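# Carry the green pen from blue plate to white plate

## Task

Take the green pen off the blue plate and set it down so it rests on the white plate; at the end neither gripper, nor any camera cable, may be in contact with the pen.

## Robot and tools

Robot: two arms, left_arm and right_arm, each ending in a two-finger gripper. In the scene frame the origin sits at table-top height halfway between the nominal bases, +x points out over the table, +z points up, and left_arm is on the +y side (arm names do not match image sides). Calibrated bases in scene frame: left_arm at (-0.015, +0.340, 0) m with quat_wxyz (+1.000, 0, 0, -0.004); right_arm at (+0.046, -0.370, 0) m with quat_wxyz (+1.000, 0, 0, +0.015). Both bases are level, so an arm's base frame is roughly the scene frame shifted by that base position. Every hand pose, hand target and wrist-camera pose is reported and commanded in that arm's own base frame; the head cameras and table use the scene frame.

Gripper geometry: fingers extend along the gripper's +z axis and close along its y axis. end_effector_position is the point between the pads, roughly 1 cm short of the fingertips. Reported poses can be off by a few cm, more when reaching far.

Row layout (used by execute_actions and move): 16 plain numbers, always both arms: left x, y, z, qw, qx, qy, qz, opening, then right x, y, z, qw, qx, qy, qz, opening. x, y, z are an absolute goal position in metres in that arm's base frame; the quaternion is an absolute goal orientation, w first; opening runs from -1 (shut) to +1 (fully open, 0.093 m). Each row is a pose to reach, never an offset.

execute_actions: argument actions is a list of actions; each action is a list of up to 15 rows, one row per 1/30 s step; if fewer rows are given the last repeats until 15 steps (0.5 s) are done. A target further than 0.6 m from that gripper's current position along any of the gripper's own axes makes that action rejected for both arms; the whole call is rejected if any action is malformed or the first action fails that test against the last reported state. An empty actions list just returns state and images. Optional cameras picks images: omitted/null/["all"] gives all, [] gives none, an unknown name invalidates the call.

move: target is one 16-number row or a list of up to 15 rows; each gripper travels in a straight line from its current Hand target toward its pose, turning the shorter way. speed is m/s from 0.002 to 2.9 (default 0.25; rotation capped at twice that in rad/s), one value or one per target. blend (m) rounds corners of a list; 0 stops at each. opening_speed (per second on the -1..+1 scale, at least 0.2) ramps the fingers. blocking=false returns after about 0.5 s while motion continues; a new move then takes over from the current point. Moves cap at 10 s, ignore obstacles and the other arm, and lag more when fast or when the arm is nearly straight. Keep paths away from an arm's own base, which can flip its shoulder posture. Opening changes in a list's later rows happen only after everything comes to rest there. The result adds a move: line: done (within 10 mm and 2 degrees), off_target, moving, held or fault, plus limits=paced (pose clipped) or limits=held (steps withheld). done does not mean nothing is touched.

wait: seconds 0 to 10; arms hold their last command and a running move continues. stop: brakes a running move (needs braking room). zoom_image: camera (cam_head_left, cam_head_right, cam_left_wrist, cam_right_wrist) and region [x0, y0, x1, y1] in pixels from the top-left, at most 504 by 504; images are 672x504. finished_scene: scene integer (1 or 2) ends the scene irreversibly; call it only after the pen is resting on the white plate and released.

Controller behaviour: each step the commanded orientation is clipped to 40 degrees from the measured one, then damped IK moves joints, favouring position. One action may fall short; each result shows a Hand target the arm is heading to, so send the remainder next call. Friction and gravity can leave the gripper low, short or tilted; small moves may not happen or go sideways. Check position and orientation after each move and correct tilt. To hold orientation, repeat the same quaternion in every row rather than copying drifted readings. An arm meant to stay still should get the same full pose (from the last result before it stopped) and its opening every call; commanding the measured pose relieves a press. Tool commands in a result show current gripper commands; resend them to keep them, since 0 is itself a command.

Gripping: grip_measured is the motor position on the -1..+1 scale and may read up to about 0.02 too open. Pads meet near -0.94; an object of width w mm sits near -0.94 + 0.0208*w. For a firm grip on a rigid flat object send at least 0.24 below that value; round or thin items like a pen may need lower. Keep sending the closing number to hold; release by sending clearly above the width value. Pads squeeze about 50 to 65 N each, briefly more at contact; a big sudden drop in command squeezes hard momentarily. The last Joint positions entry per arm is the finger gap in metres.

Joints and torques: ranges (rad) waist -2.618..3.054, shoulder 0..3.142, elbow 0..3.142 (straight at 2.901), wrist pitch, wrist yaw -1.571..1.571, wrist roll -2.094..2.094. Torques include the arm's weight, have per-unit offset, noise, sign positive toward larger angle; the first three wrap at ±28 N m. Joint velocities marked within noise means at rest.

Heat: holding loads, stretching out or pushing into unreachable poses warms motors; MOTOR HOT appears at 75 °C, at 90 °C the arm folds and idles for the rest of the scene, at 100 °C it goes limp.

Avoid: dropping the pen, letting go while it moves, fast impacts, strong pushes, knocking anything off the table, arms or grippers pressing on each other (a hard contact can fail the scene), and closing one gripper on the other's fingers. Loose objects may get an occasional small external nudge. The simulation keeps running while you deliberate, holding the last command unless a move is running.

Each tool is called after "Request:" by a JSON object that holds its "fn" and its "kwargs".

## Session

Request:
{"fn": "execute_actions", "kwargs": {"actions": []}}

Scene clock: 0.00 s.
left_arm: end_effector_position=(+0.3778, +0.0433, +0.0662) grip_measured=+1.000 end_effector_quat_wxyz=(+0.538, -0.102, +0.832, +0.092) | right_arm: end_effector_position=(+0.3883, -0.0296, +0.0658) grip_measured=+1.000 end_effector_quat_wxyz=(+0.518, +0.069, +0.847, -0.101)
Joint positions: left_arm=[-0.004 1.596 0.356 0.807 -0.27 -0.075 0.093] | right_arm=[0.046 1.599 0.425 0.694 0.285 0.036 0.093]
Joint velocities: within noise
Joint torques (N m): no reading
Motor temperatures (°C): left_arm=[26 28 30 30 26 28 26] | right_arm=[27 30 26 26 26 27 27]
Heat: left arm: 30 °C; right arm: 30 °C.
Hand target: left_arm +0.3805, +0.0433, +0.0712; +0.544, -0.103, +0.828, +0.092 | right_arm +0.3904, -0.0295, +0.0699; +0.523, +0.070, +0.844, -0.100
Tool commands: left_gripper/opening=+1.0 right_gripper/opening=+1.0

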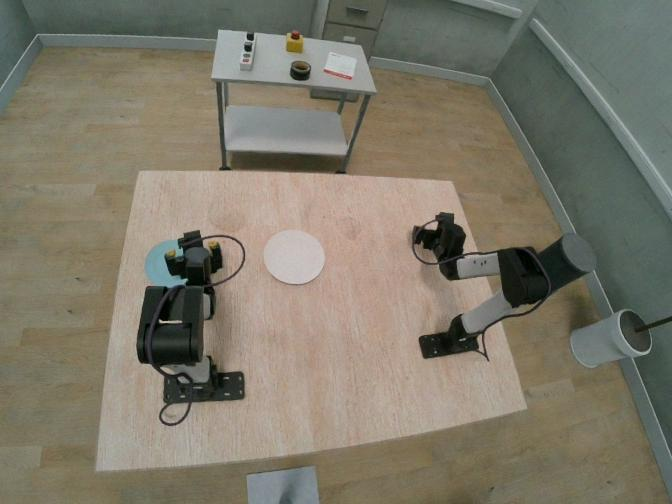

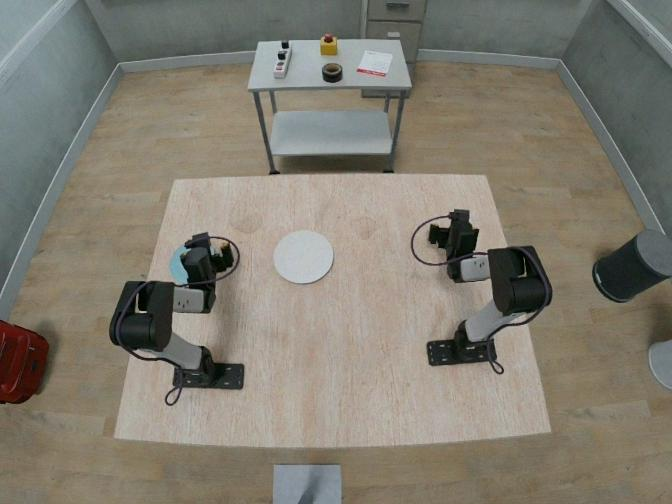

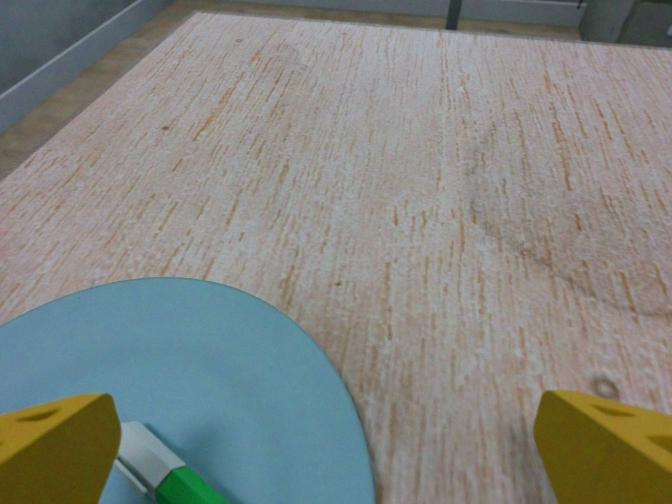

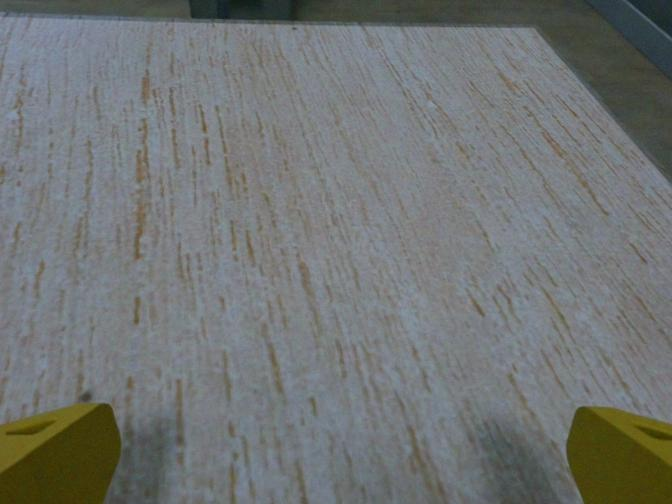

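Request:
{"fn": "move", "kwargs": {"target": [0.33, 0.043, 0.2, 0.2, 0, 0.98, 0, 1, 0.3883, -0.0296, 0.0658, 0.518, 0.069, 0.847, -0.101, 1], "speed": 0.4}}

Scene clock: 15.57 s.
left_arm: end_effector_position=(+0.3248, +0.0442, +0.1894) grip_measured=+1.000 end_effector_quat_wxyz=(+0.194, -0.012, +0.981, +0.007) | right_arm: end_effector_position=(+0.3883, -0.0296, +0.0658) grip_measured=+1.000 end_effector_quat_wxyz=(+0.518, +0.069, +0.847, -0.101)
Joint positions: left_arm=[0.156 1.443 1.355 -1.093 0.041 0.125 0.093] | right_arm=[0.046 1.599 0.425 0.694 0.285 0.036 0.093]
Joint velocities: within noise
Joint torques (N m): left_arm=[0.66 -3.74 11.82 1.05 0.26 0.2] | right_arm=[0.2 -5.56 4.79 2.62 0.02 0.07]
Motor temperatures (°C): left_arm=[26 29 32 33 26 28 26] | right_arm=[27 31 27 30 26 27 27]
Heat: left arm: 33 °C; right arm: 31 °C.
Hand target: left_arm +0.3288, +0.0444, +0.2007; +0.201, -0.006, +0.980, +0.002 | right_arm +0.3883, -0.0296, +0.0658; +0.518, +0.069, +0.847, -0.101
Off the commanded pose: left_arm 0.012 m, 2 deg | right_arm 0.000 m, 0 deg.
move: off_target (left_arm)

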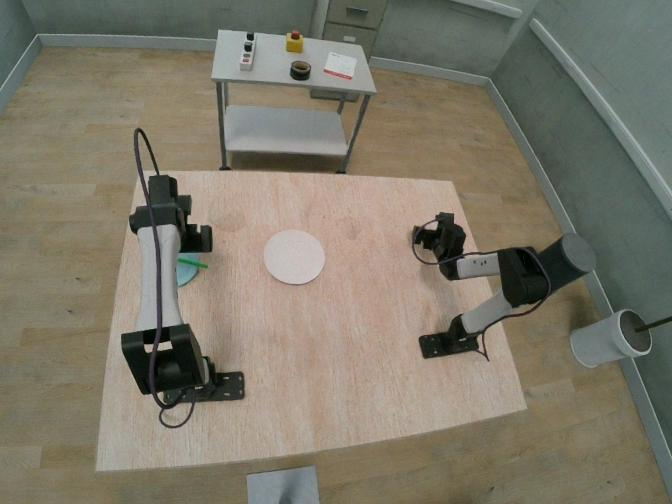

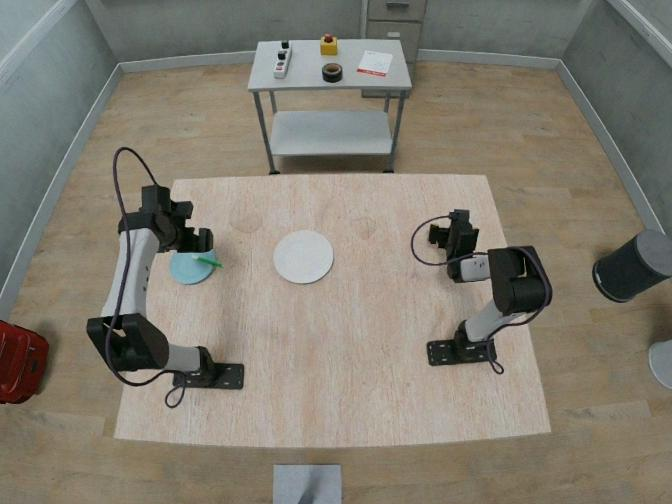

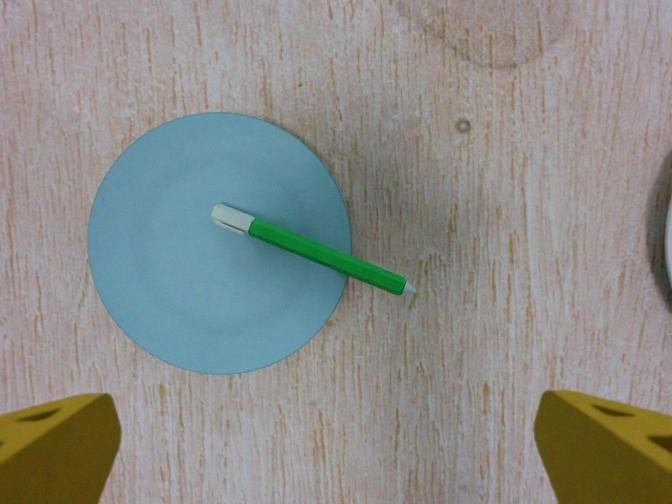

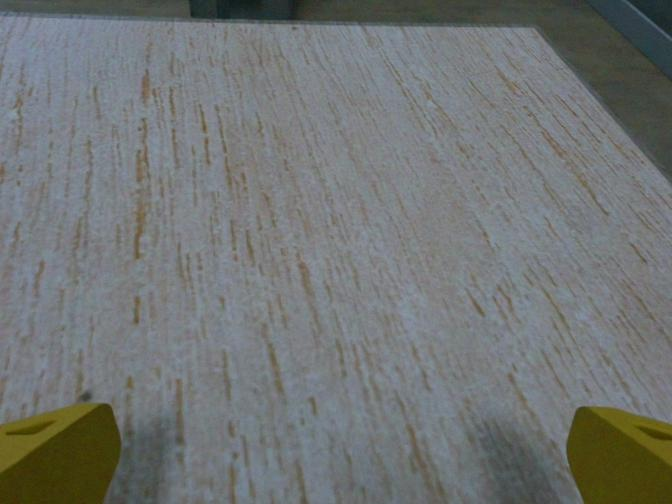

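Request:
{"fn": "move", "kwargs": {"target": [0.358, 0.058, 0.12, 0, -0.561, 0.828, 0, 1, 0.3883, -0.0296, 0.0658, 0.518, 0.069, 0.847, -0.101, 1], "speed": 0.4}}

Request:
{"fn": "zoom_image", "kwargs": {"camera": "cam_head_right", "region": [140, 180, 300, 300]}}

Scene clock: 71.97 s.
left_arm: end_effector_position=(+0.3515, +0.0543, +0.1157) grip_measured=+1.000 end_effector_quat_wxyz=(-0.004, -0.546, +0.838, +0.003) | right_arm: end_effector_position=(+0.3883, -0.0296, +0.0658) grip_measured=+1.000 end_effector_quat_wxyz=(+0.518, +0.069, +0.847, -0.101)
Joint positions: left_arm=[0.152 1.902 1.642 -1.32 -0.003 -1.004 0.093] | right_arm=[0.046 1.599 0.425 0.694 0.285 0.036 0.093]
Joint velocities: within noise
Joint torques (N m): left_arm=[0.68 -6.37 10.3 0.28 0.11 -0.14] | right_arm=[0.24 -5.57 4.78 2.61 0.02 0.08]
Motor temperatures (°C): left_arm=[26 30 41 32 26 28 26] | right_arm=[27 32 29 35 26 27 27]
Heat: left arm: 41 °C; right arm: 35 °C.
Hand target: left_arm +0.3581, +0.0560, +0.1206; -0.001, -0.556, +0.831, -0.005 | right_arm +0.3883, -0.0296, +0.0658; +0.518, +0.069, +0.847, -0.101
Off the commanded pose: left_arm 0.009 m, 2 deg | right_arm 0.000 m, 0 deg.
move: done

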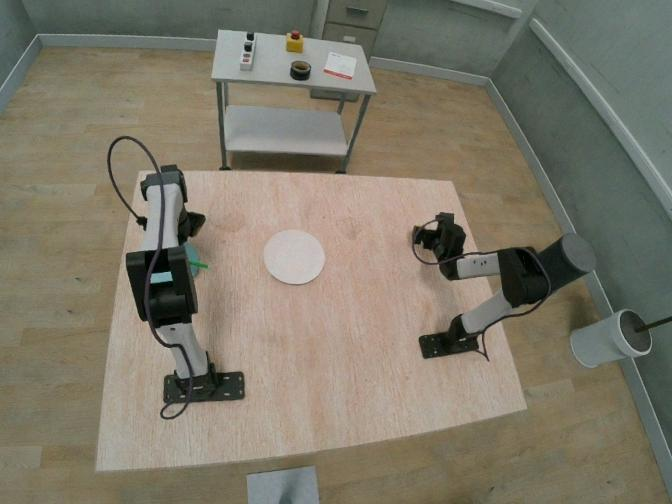

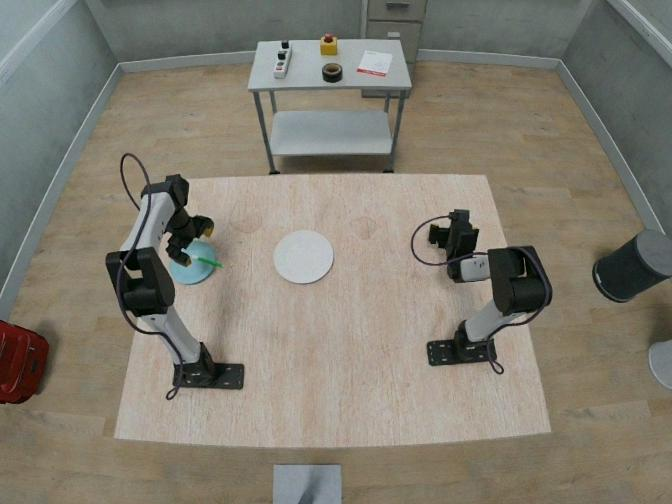

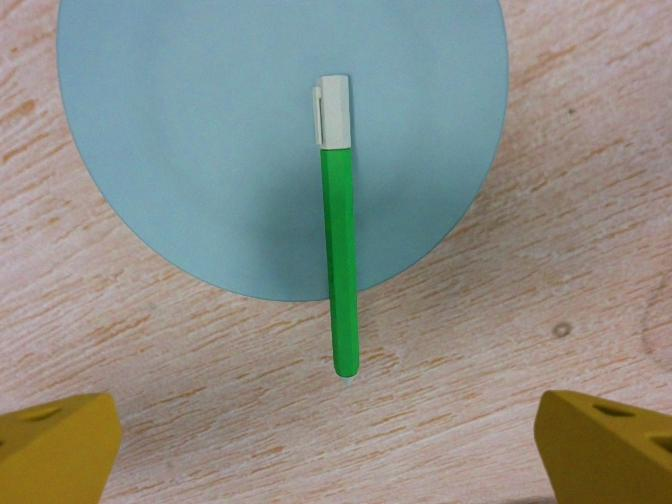

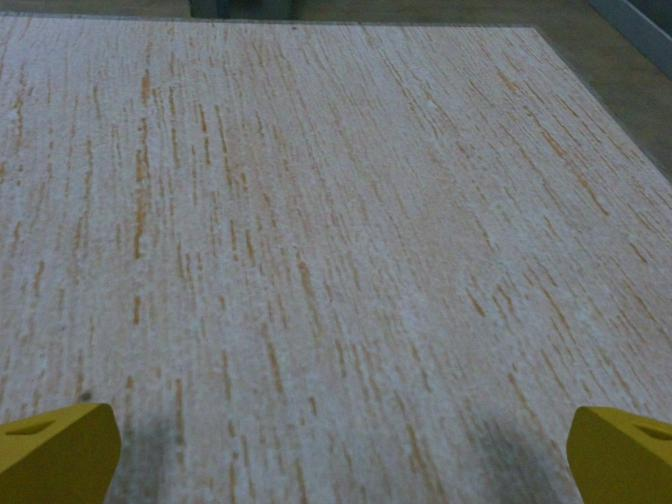

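Scaled by 3.150.

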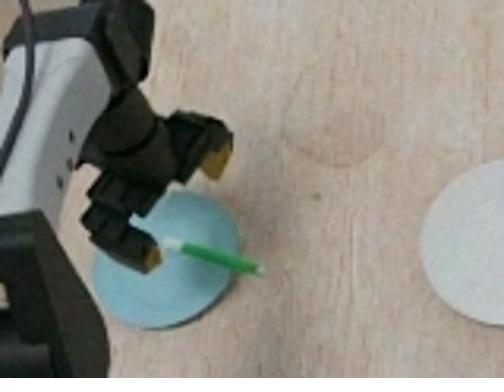

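Request:
{"fn": "move", "kwargs": {"target": [0.3487, 0.0284, 0.045, 0, -0.570, 0.822, 0, 1, 0.3883, -0.0296, 0.0658, 0.518, 0.069, 0.847, -0.101, 1], "speed": 0.25}}

Request:
{"fn": "zoom_image", "kwargs": {"camera": "cam_head_right", "region": [160, 200, 260, 300]}}

Scene clock: 132.10 s.
left_arm: end_effector_position=(+0.3515, +0.0305, +0.0540) grip_measured=+1.000 end_effector_quat_wxyz=(+0.007, -0.565, +0.825, -0.002) | right_arm: end_effector_position=(+0.3883, -0.0296, +0.0658) grip_measured=+1.000 end_effector_quat_wxyz=(+0.518, +0.069, +0.847, -0.101)
Joint positions: left_arm=[0.085 1.904 1.397 -1.05 -0.003 -1.116 0.093] | right_arm=[0.046 1.599 0.425 0.694 0.285 0.036 0.093]
Joint velocities: within noise
Joint torques (N m): left_arm=[-0.38 -6.71 4.57 0.67 -0.01 -0.15] | right_arm=[0.2 -5.59 4.79 2.61 0.02 0.08]
Motor temperatures (°C): left_arm=[26 34 42 31 26 28 26] | right_arm=[27 33 30 38 26 27 27]
Heat: left arm: 42 °C; right arm: 38 °C.
Hand target: left_arm +0.3485, +0.0286, +0.0452; +0.000, -0.570, +0.821, +0.000 | right_arm +0.3883, -0.0296, +0.0658; +0.518, +0.069, +0.847, -0.101
Off the commanded pose: left_arm 0.010 m, 1 deg | right_arm 0.000 m, 0 deg.
move: done

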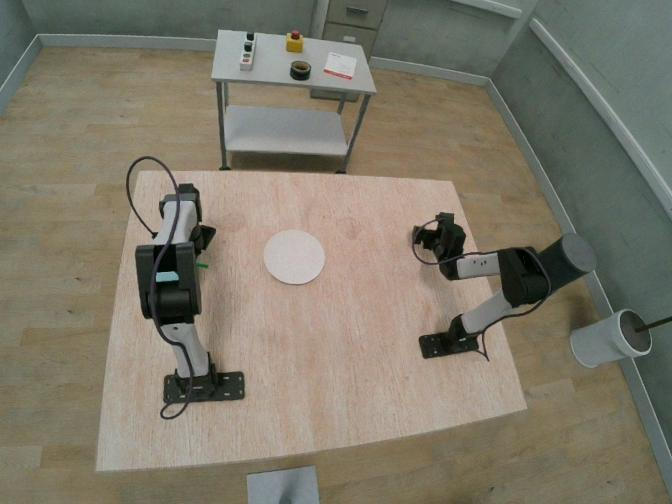

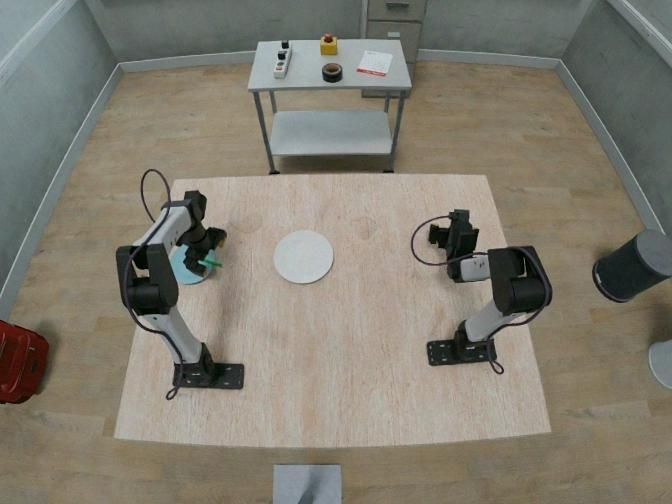

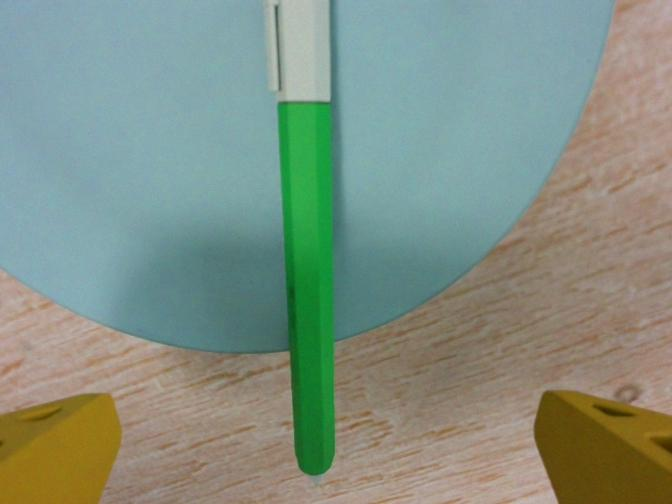

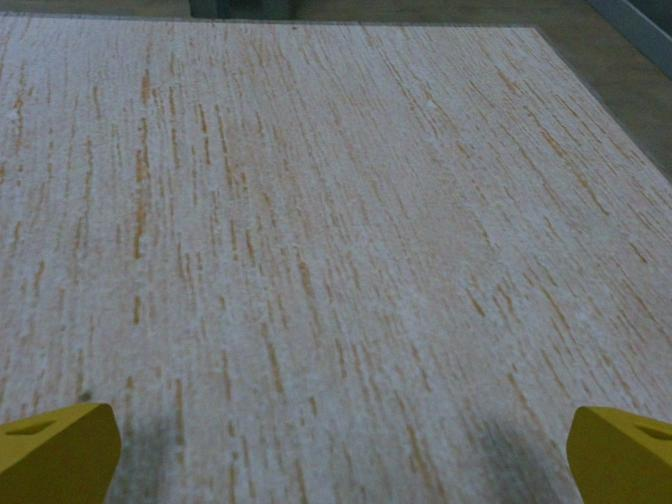

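Scaled by 5.040.

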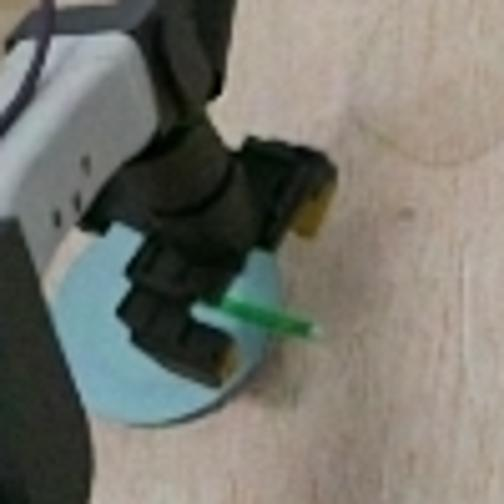

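Request:
{"fn": "move", "kwargs": {"target": [0.340, 0.0160, 0.013, 0, -0.570, 0.822, 0, 1, 0.3883, -0.0296, 0.0658, 0.518, 0.069, 0.847, -0.101, 1], "speed": 0.12}}

Request:
{"fn": "zoom_image", "kwargs": {"camera": "cam_head_right", "region": [160, 200, 260, 300]}}

Scene clock: 147.17 s.
left_arm: end_effector_position=(+0.3437, +0.0190, +0.0228) grip_measured=+1.000 end_effector_quat_wxyz=(+0.008, -0.566, +0.824, -0.003) | right_arm: end_effector_position=(+0.3883, -0.0296, +0.0658) grip_measured=+1.000 end_effector_quat_wxyz=(+0.518, +0.069, +0.847, -0.101)
Joint positions: left_arm=[0.054 1.909 1.273 -0.918 -0.003 -1.15 0.093] | right_arm=[0.046 1.599 0.425 0.694 0.285 0.036 0.093]
Joint velocities: within noise
Joint torques (N m): left_arm=[-0.68 -6.2 4.44 0.67 -0.01 -0.16] | right_arm=[0.21 -5.59 4.74 2.63 0.01 0.08]
Motor temperatures (°C): left_arm=[26 34 39 31 26 28 26] | right_arm=[27 33 30 39 26 27 27]
Heat: left arm: 39 °C; right arm: 39 °C.
Hand target: left_arm +0.3397, +0.0161, +0.0132; +0.000, -0.570, +0.822, +0.000 | right_arm +0.3883, -0.0296, +0.0658; +0.518, +0.069, +0.847, -0.101
Off the commanded pose: left_arm 0.011 m, 1 deg | right_arm 0.000 m, 0 deg.
move: off_target (left_arm)

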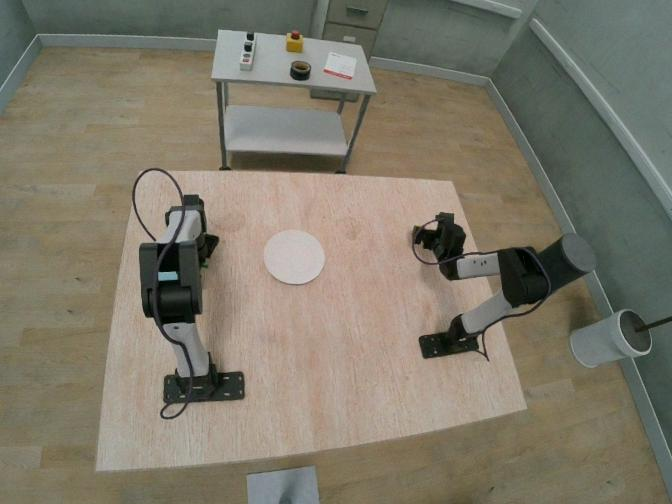

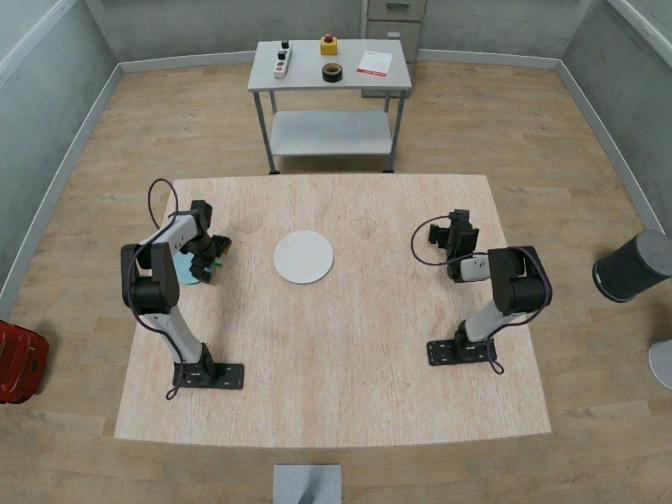

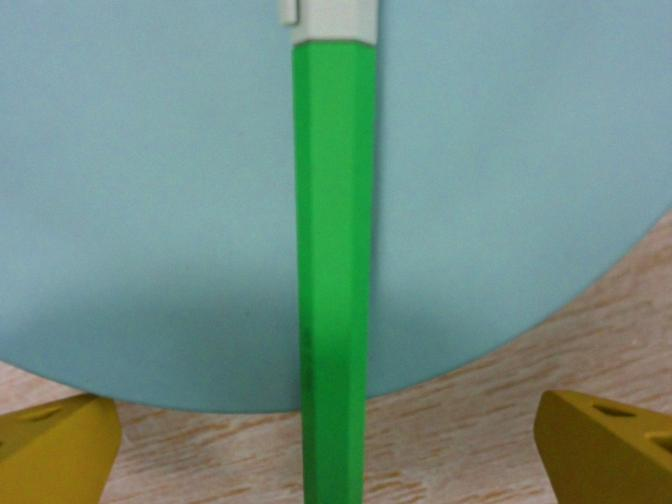

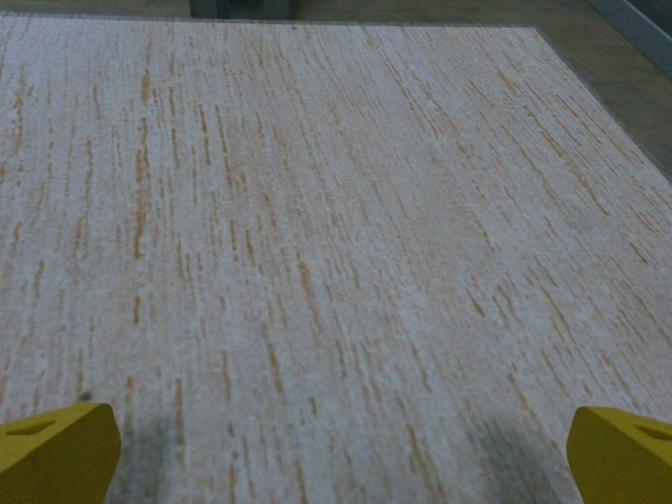

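Scaled by 5.040.

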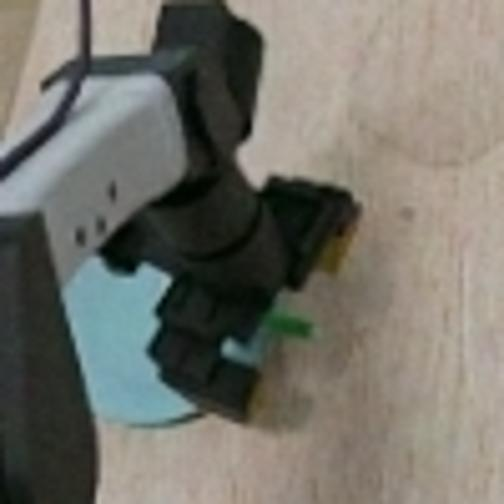

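Request:
{"fn": "move", "kwargs": {"target": [0.340, 0.0160, 0.013, 0, -0.570, 0.822, 0, -1, 0.3883, -0.0296, 0.0658, 0.518, 0.069, 0.847, -0.101, 1], "speed": 0.12, "opening_speed": 1.0}}

Request:
{"fn": "zoom_image", "kwargs": {"camera": "cam_head_right", "region": [160, 200, 260, 300]}}

Scene clock: 170.13 s.
left_arm: end_effector_position=(+0.3437, +0.0190, +0.0228) grip_measured=-0.877 end_effector_quat_wxyz=(+0.008, -0.567, +0.824, -0.003) | right_arm: end_effector_position=(+0.3883, -0.0296, +0.0658) grip_measured=+1.000 end_effector_quat_wxyz=(+0.518, +0.069, +0.847, -0.101)
Joint positions: left_arm=[0.054 1.909 1.273 -0.918 -0.003 -1.152 0.003] | right_arm=[0.046 1.599 0.425 0.694 0.285 0.036 0.093]
Joint velocities: within noise
Joint torques (N m): left_arm=[-0.68 -6.22 4.45 0.67 -0.01 -0.13] | right_arm=[0.21 -5.57 4.75 2.61 0.01 0.08]
Motor temperatures (°C): left_arm=[26 35 36 31 26 28 26] | right_arm=[27 33 30 40 26 27 27]
Heat: left arm: 36 °C; right arm: 40 °C.
Hand target: left_arm +0.3396, +0.0161, +0.0133; +0.000, -0.570, +0.822, +0.000 | right_arm +0.3883, -0.0296, +0.0658; +0.518, +0.069, +0.847, -0.101
Off the commanded pose: left_arm 0.011 m, 1 deg | right_arm 0.000 m, 0 deg.
move: off_target (left_arm)

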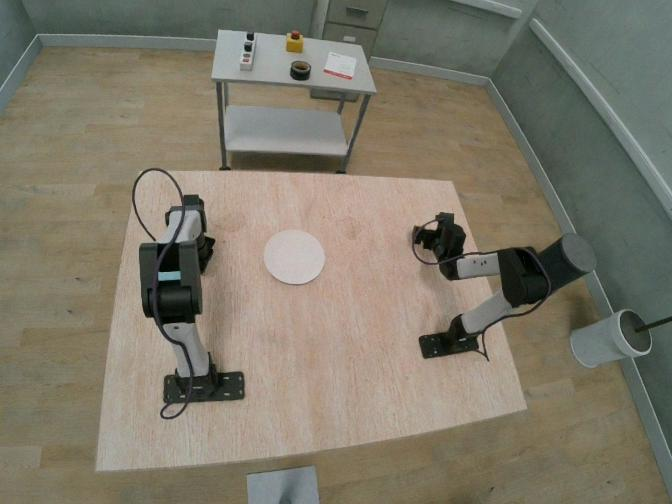

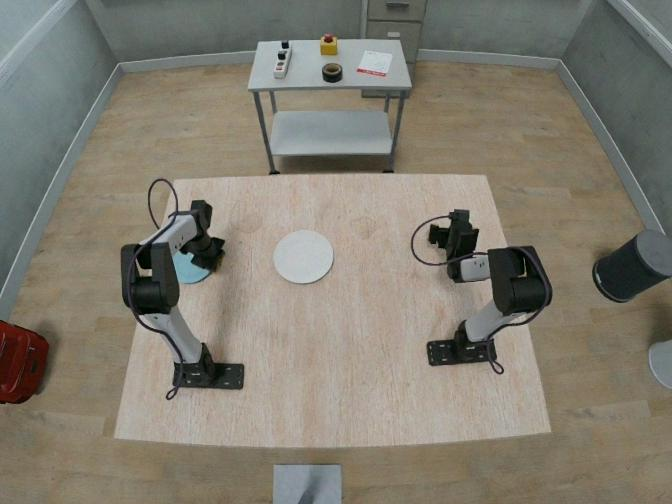

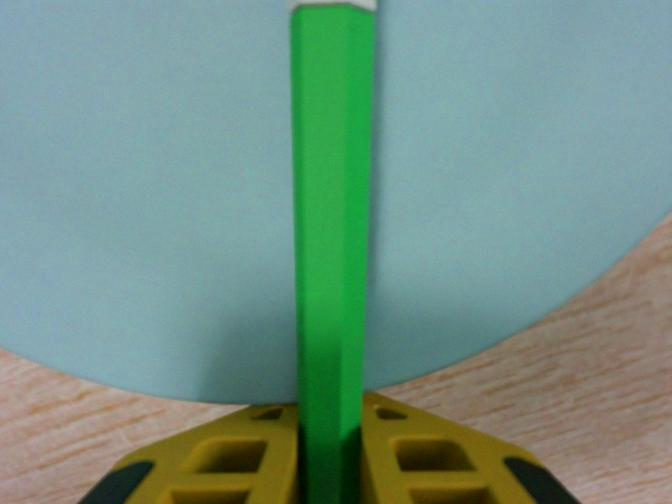

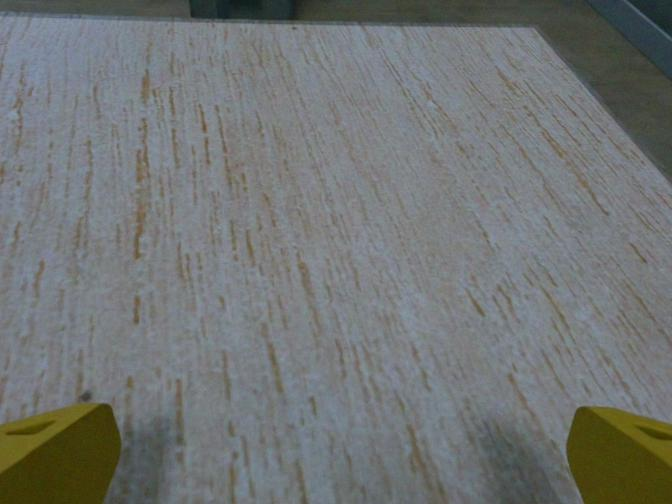

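Scaled by 5.040.

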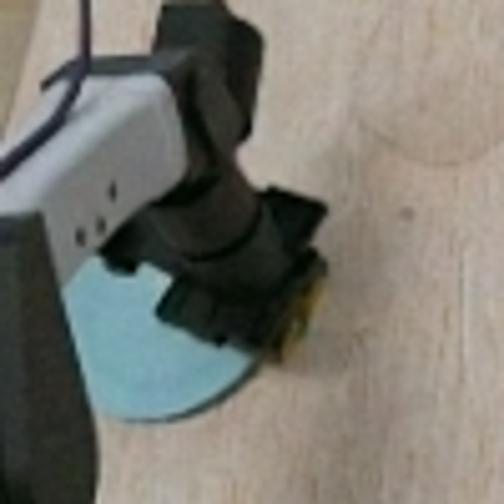

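Request:
{"fn": "move", "kwargs": {"target": [[0.342, 0.0165, 0.09, 0, -0.570, 0.822, 0, -1, 0.3883, -0.0296, 0.0658, 0.518, 0.069, 0.847, -0.101, 1], [0.354, -0.275, 0.13, 0, -0.342, 0.940, 0, -1, 0.3883, -0.0296, 0.0658, 0.518, 0.069, 0.847, -0.101, 1]], "speed": [0.2, 0.35], "blend": 0.03}}

Scene clock: 188.17 s.
left_arm: end_effector_position=(+0.3484, -0.2736, +0.1277) grip_measured=-0.886 end_effector_quat_wxyz=(+0.005, -0.331, +0.944, -0.005) | right_arm: end_effector_position=(+0.3883, -0.0296, +0.0658) grip_measured=+1.000 end_effector_quat_wxyz=(+0.518, +0.069, +0.847, -0.101)
Joint positions: left_arm=[-0.667 2.293 2.287 -1.552 -0.003 -1.342 0.003] | right_arm=[0.046 1.599 0.425 0.694 0.285 0.036 0.093]
Joint velocities: within noise
Joint torques (N m): left_arm=[0.58 -8.59 10.07 0.29 -0.05 -0.15] | right_arm=[0.18 -5.57 4.77 2.62 0.02 0.08]
Motor temperatures (°C): left_arm=[26 36 36 31 26 28 27] | right_arm=[27 33 30 41 26 27 27]
Heat: left arm: 36 °C; right arm: 41 °C.
Hand target: left_arm +0.3533, -0.2736, +0.1297; +0.006, -0.342, +0.940, -0.007 | right_arm +0.3883, -0.0296, +0.0658; +0.518, +0.069, +0.847, -0.101
Off the commanded pose: left_arm 0.006 m, 2 deg | right_arm 0.000 m, 0 deg.
joint sent to its limit (left arm) — joint 4 (wrist pitch), lower limit. The joint targets still meet the commanded pose.
move: done

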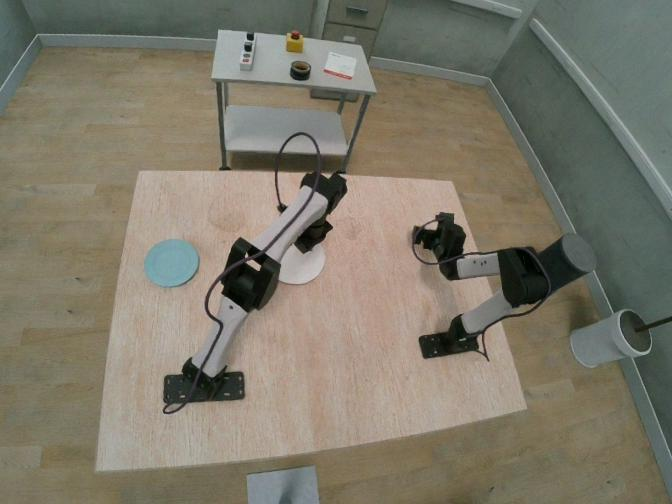

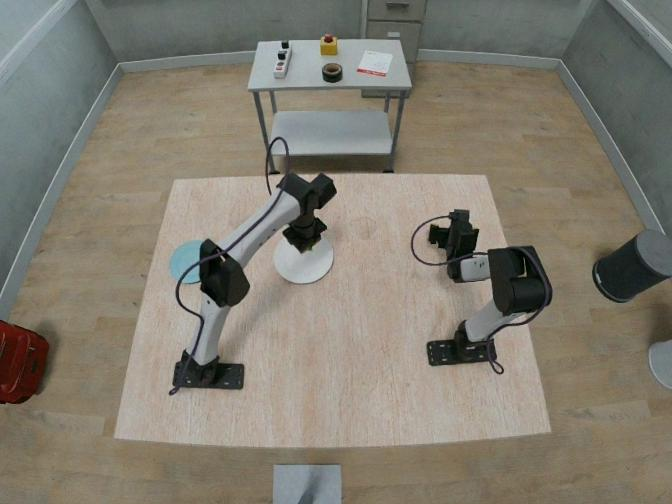

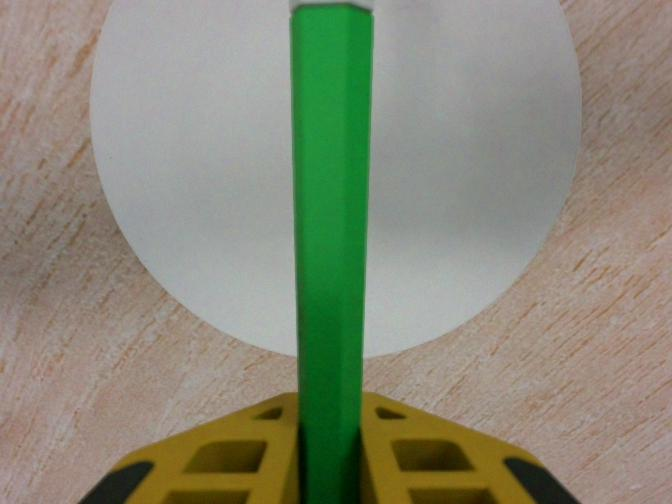

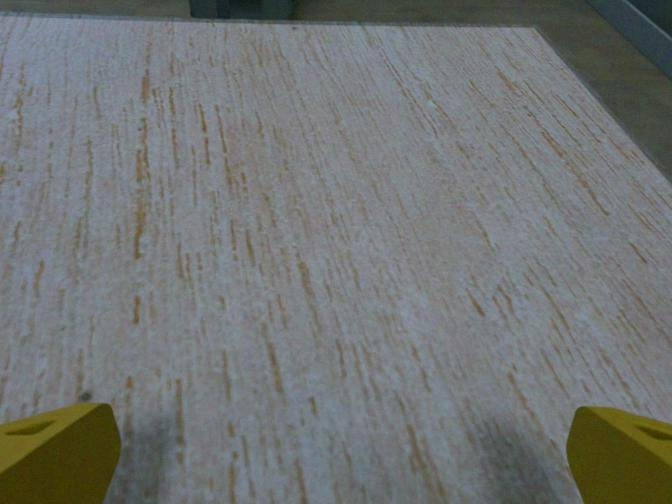

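Request:
{"fn": "move", "kwargs": {"target": [0.354, -0.275, 0.024, 0, -0.342, 0.940, 0, -1, 0.3883, -0.0296, 0.0658, 0.518, 0.069, 0.847, -0.101, 1], "speed": 0.12}}

Request:
{"fn": "zoom_image", "kwargs": {"camera": "cam_head_right", "region": [255, 190, 355, 290]}}

Scene clock: 208.47 s.
left_arm: end_effector_position=(+0.3547, -0.2785, +0.0363) grip_measured=-0.886 end_effector_quat_wxyz=(+0.006, -0.331, +0.944, -0.007) | right_arm: end_effector_position=(+0.3883, -0.0296, +0.0658) grip_measured=+1.000 end_effector_quat_wxyz=(+0.518, +0.069, +0.847, -0.101)
Joint positions: left_arm=[-0.667 2.301 1.936 -1.187 -0.003 -1.342 0.003] | right_arm=[0.046 1.599 0.425 0.694 0.285 0.036 0.093]
Joint velocities: within noise
Joint torques (N m): left_arm=[0.51 -8.96 4.85 0.65 -0.01 -0.15] | right_arm=[0.23 -5.57 4.77 2.62 0.02 0.07]
Motor temperatures (°C): left_arm=[26 36 39 31 26 28 27] | right_arm=[27 33 30 41 26 27 27]
Heat: left arm: 39 °C; right arm: 41 °C.
Hand target: left_arm +0.3537, -0.2748, +0.0241; +0.000, -0.341, +0.940, +0.000 | right_arm +0.3883, -0.0296, +0.0658; +0.518, +0.069, +0.847, -0.101
Off the commanded pose: left_arm 0.013 m, 2 deg | right_arm 0.000 m, 0 deg.
move: off_target (left_arm)

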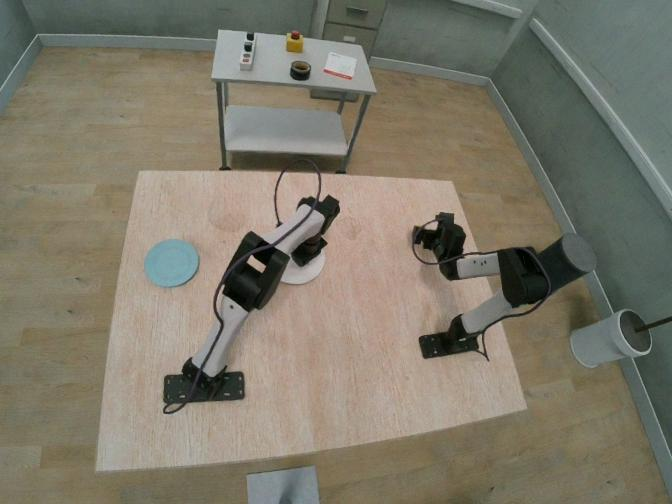

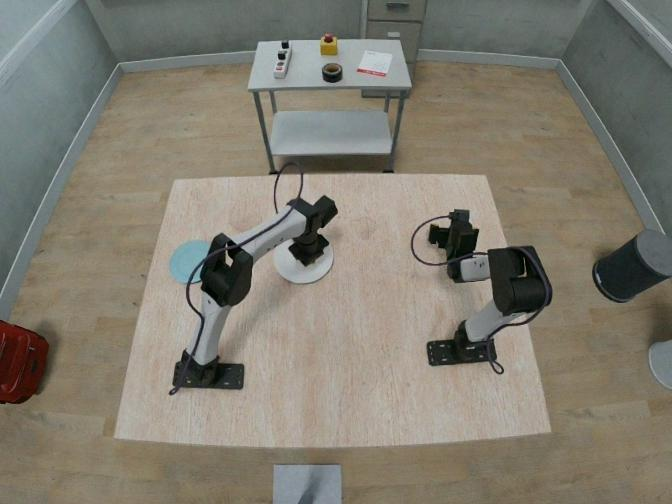

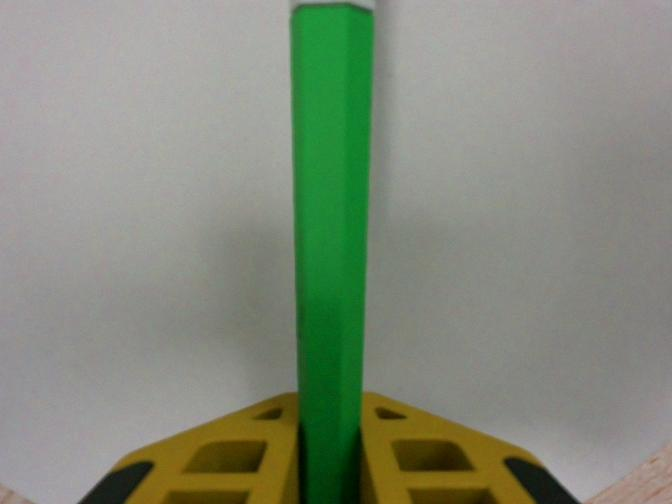

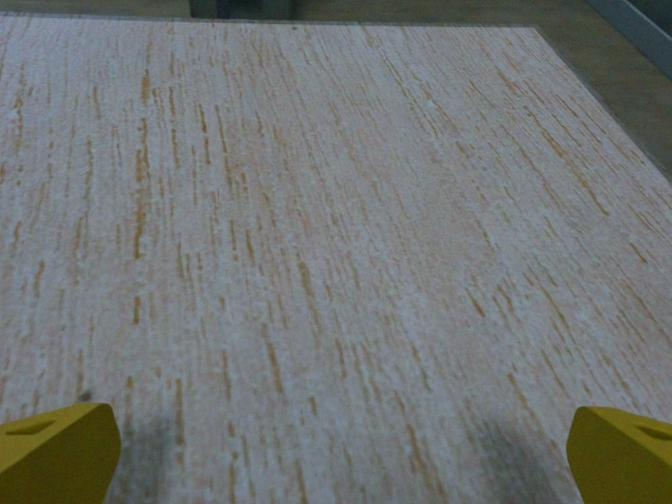

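Scaled by 5.040.

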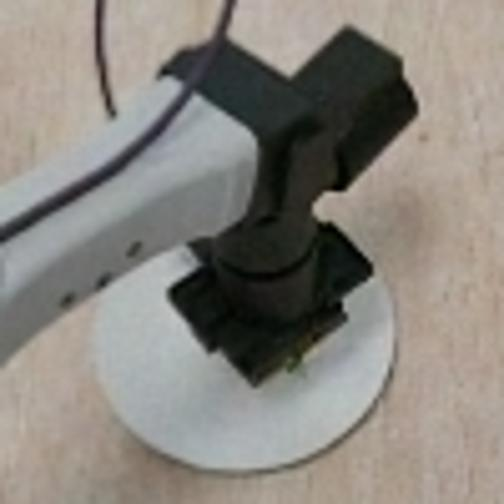

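Request:
{"fn": "move", "kwargs": {"target": [0.353, -0.272, 0.015, 0, -0.342, 0.940, 0, -1, 0.3883, -0.0296, 0.0658, 0.518, 0.069, 0.847, -0.101, 1], "speed": 0.06}}

Request:
{"fn": "zoom_image", "kwargs": {"camera": "cam_head_right", "region": [255, 190, 355, 290]}}

Scene clock: 214.47 s.
left_arm: end_effector_position=(+0.3525, -0.2765, +0.0263) grip_measured=-0.886 end_effector_quat_wxyz=(+0.005, -0.332, +0.943, -0.004) | right_arm: end_effector_position=(+0.3883, -0.0296, +0.0658) grip_measured=+1.000 end_effector_quat_wxyz=(+0.518, +0.069, +0.847, -0.101)
Joint positions: left_arm=[-0.667 2.301 1.896 -1.153 -0.003 -1.343 0.003] | right_arm=[0.046 1.599 0.425 0.694 0.285 0.036 0.093]
Joint velocities: within noise
Joint torques (N m): left_arm=[0.87 -9.26 4.49 0.7 -0.01 -0.11] | right_arm=[0.23 -5.57 4.78 2.62 0.02 0.08]
Motor temperatures (°C): left_arm=[26 38 38 31 26 28 27] | right_arm=[27 33 30 42 26 27 27]
Heat: left arm: 38 °C; right arm: 42 °C.
Hand target: left_arm +0.3529, -0.2719, +0.0153; +0.000, -0.343, +0.939, +0.000 | right_arm +0.3883, -0.0296, +0.0658; +0.518, +0.069, +0.847, -0.101
Off the commanded pose: left_arm 0.012 m, 1 deg | right_arm 0.000 m, 0 deg.
move: off_target (left_arm)

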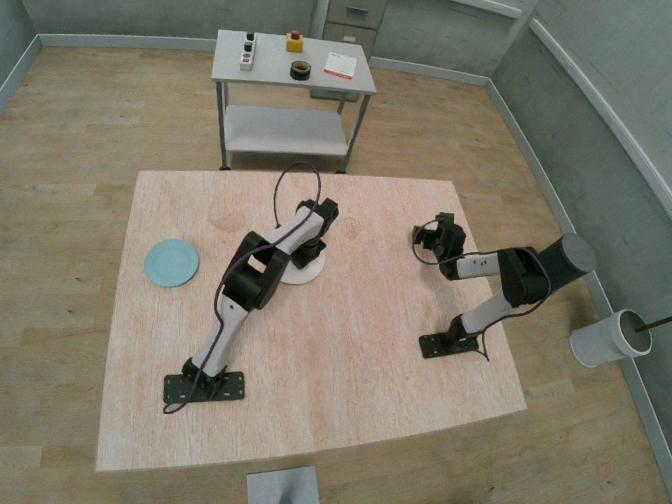

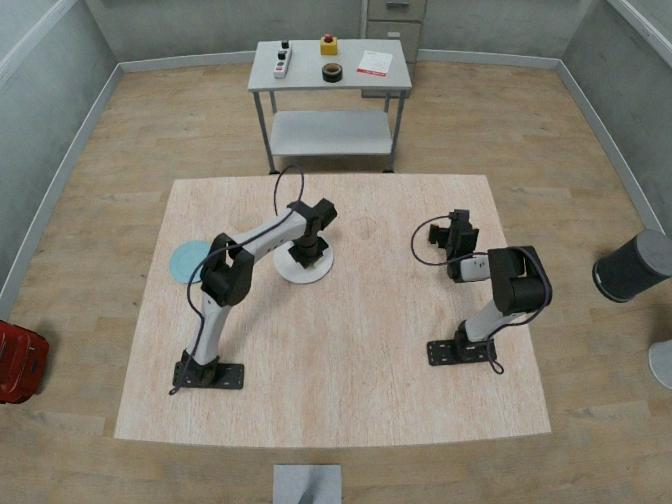

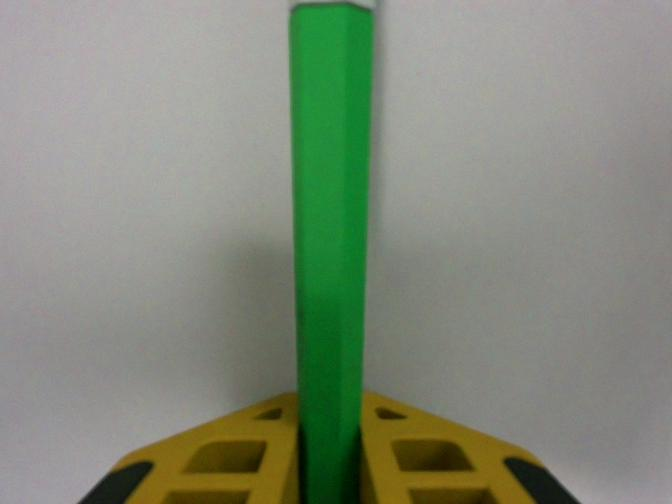

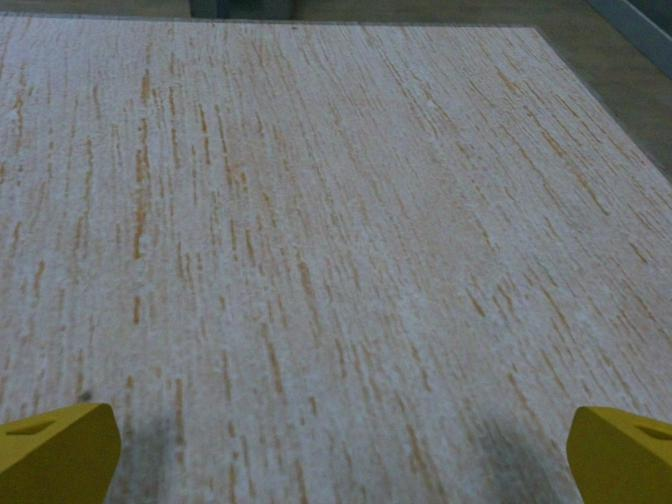

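Scaled by 5.040.

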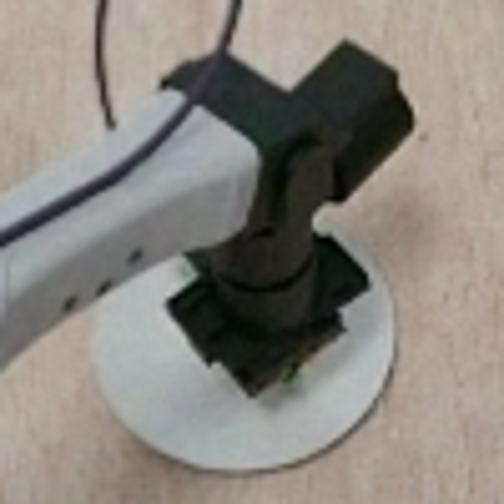

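Request:
{"fn": "move", "kwargs": {"target": [0.353, -0.272, 0.010, 0, -0.342, 0.940, 0, -1, 0.3883, -0.0296, 0.0658, 0.518, 0.069, 0.847, -0.101, 1], "speed": 0.05, "cameras": ["cam_left_wrist"]}}

Scene clock: 225.17 s.
left_arm: end_effector_position=(+0.3526, -0.2766, +0.0239) grip_measured=-0.886 end_effector_quat_wxyz=(+0.005, -0.334, +0.942, -0.005) | right_arm: end_effector_position=(+0.3883, -0.0296, +0.0658) grip_measured=+1.000 end_effector_quat_wxyz=(+0.518, +0.069, +0.847, -0.101)
Joint positions: left_arm=[-0.667 2.301 1.886 -1.141 -0.003 -1.348 0.003] | right_arm=[0.046 1.599 0.425 0.694 0.285 0.036 0.093]
Joint velocities: within noise
Joint torques (N m): left_arm=[0.84 -8.96 4.21 0.73 -0.01 -0.11] | right_arm=[0.21 -5.59 4.78 2.63 0.01 0.08]
Motor temperatures (°C): left_arm=[26 40 37 31 26 28 27] | right_arm=[27 33 30 42 26 27 27]
Heat: left arm: 40 °C; right arm: 42 °C.
Hand target: left_arm +0.3525, -0.2717, +0.0102; +0.000, -0.344, +0.939, +0.001 | right_arm +0.3883, -0.0296, +0.0658; +0.518, +0.069, +0.847, -0.101
Off the commanded pose: left_arm 0.015 m, 1 deg | right_arm 0.000 m, 0 deg.
move: off_target (left_arm)
Images, in order (width x height): cam_left_wrist 672x504.

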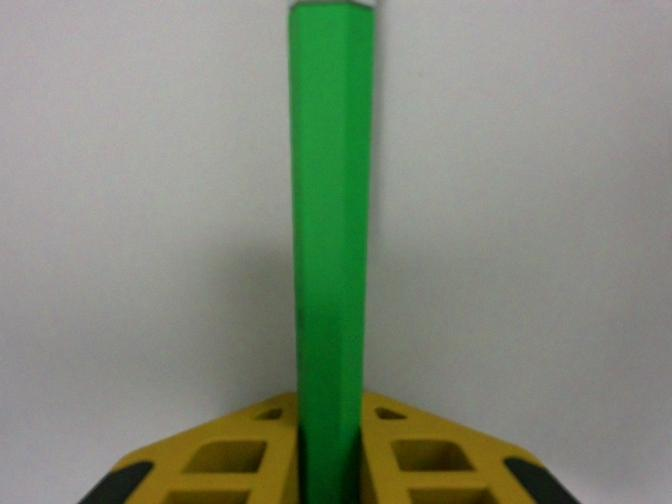

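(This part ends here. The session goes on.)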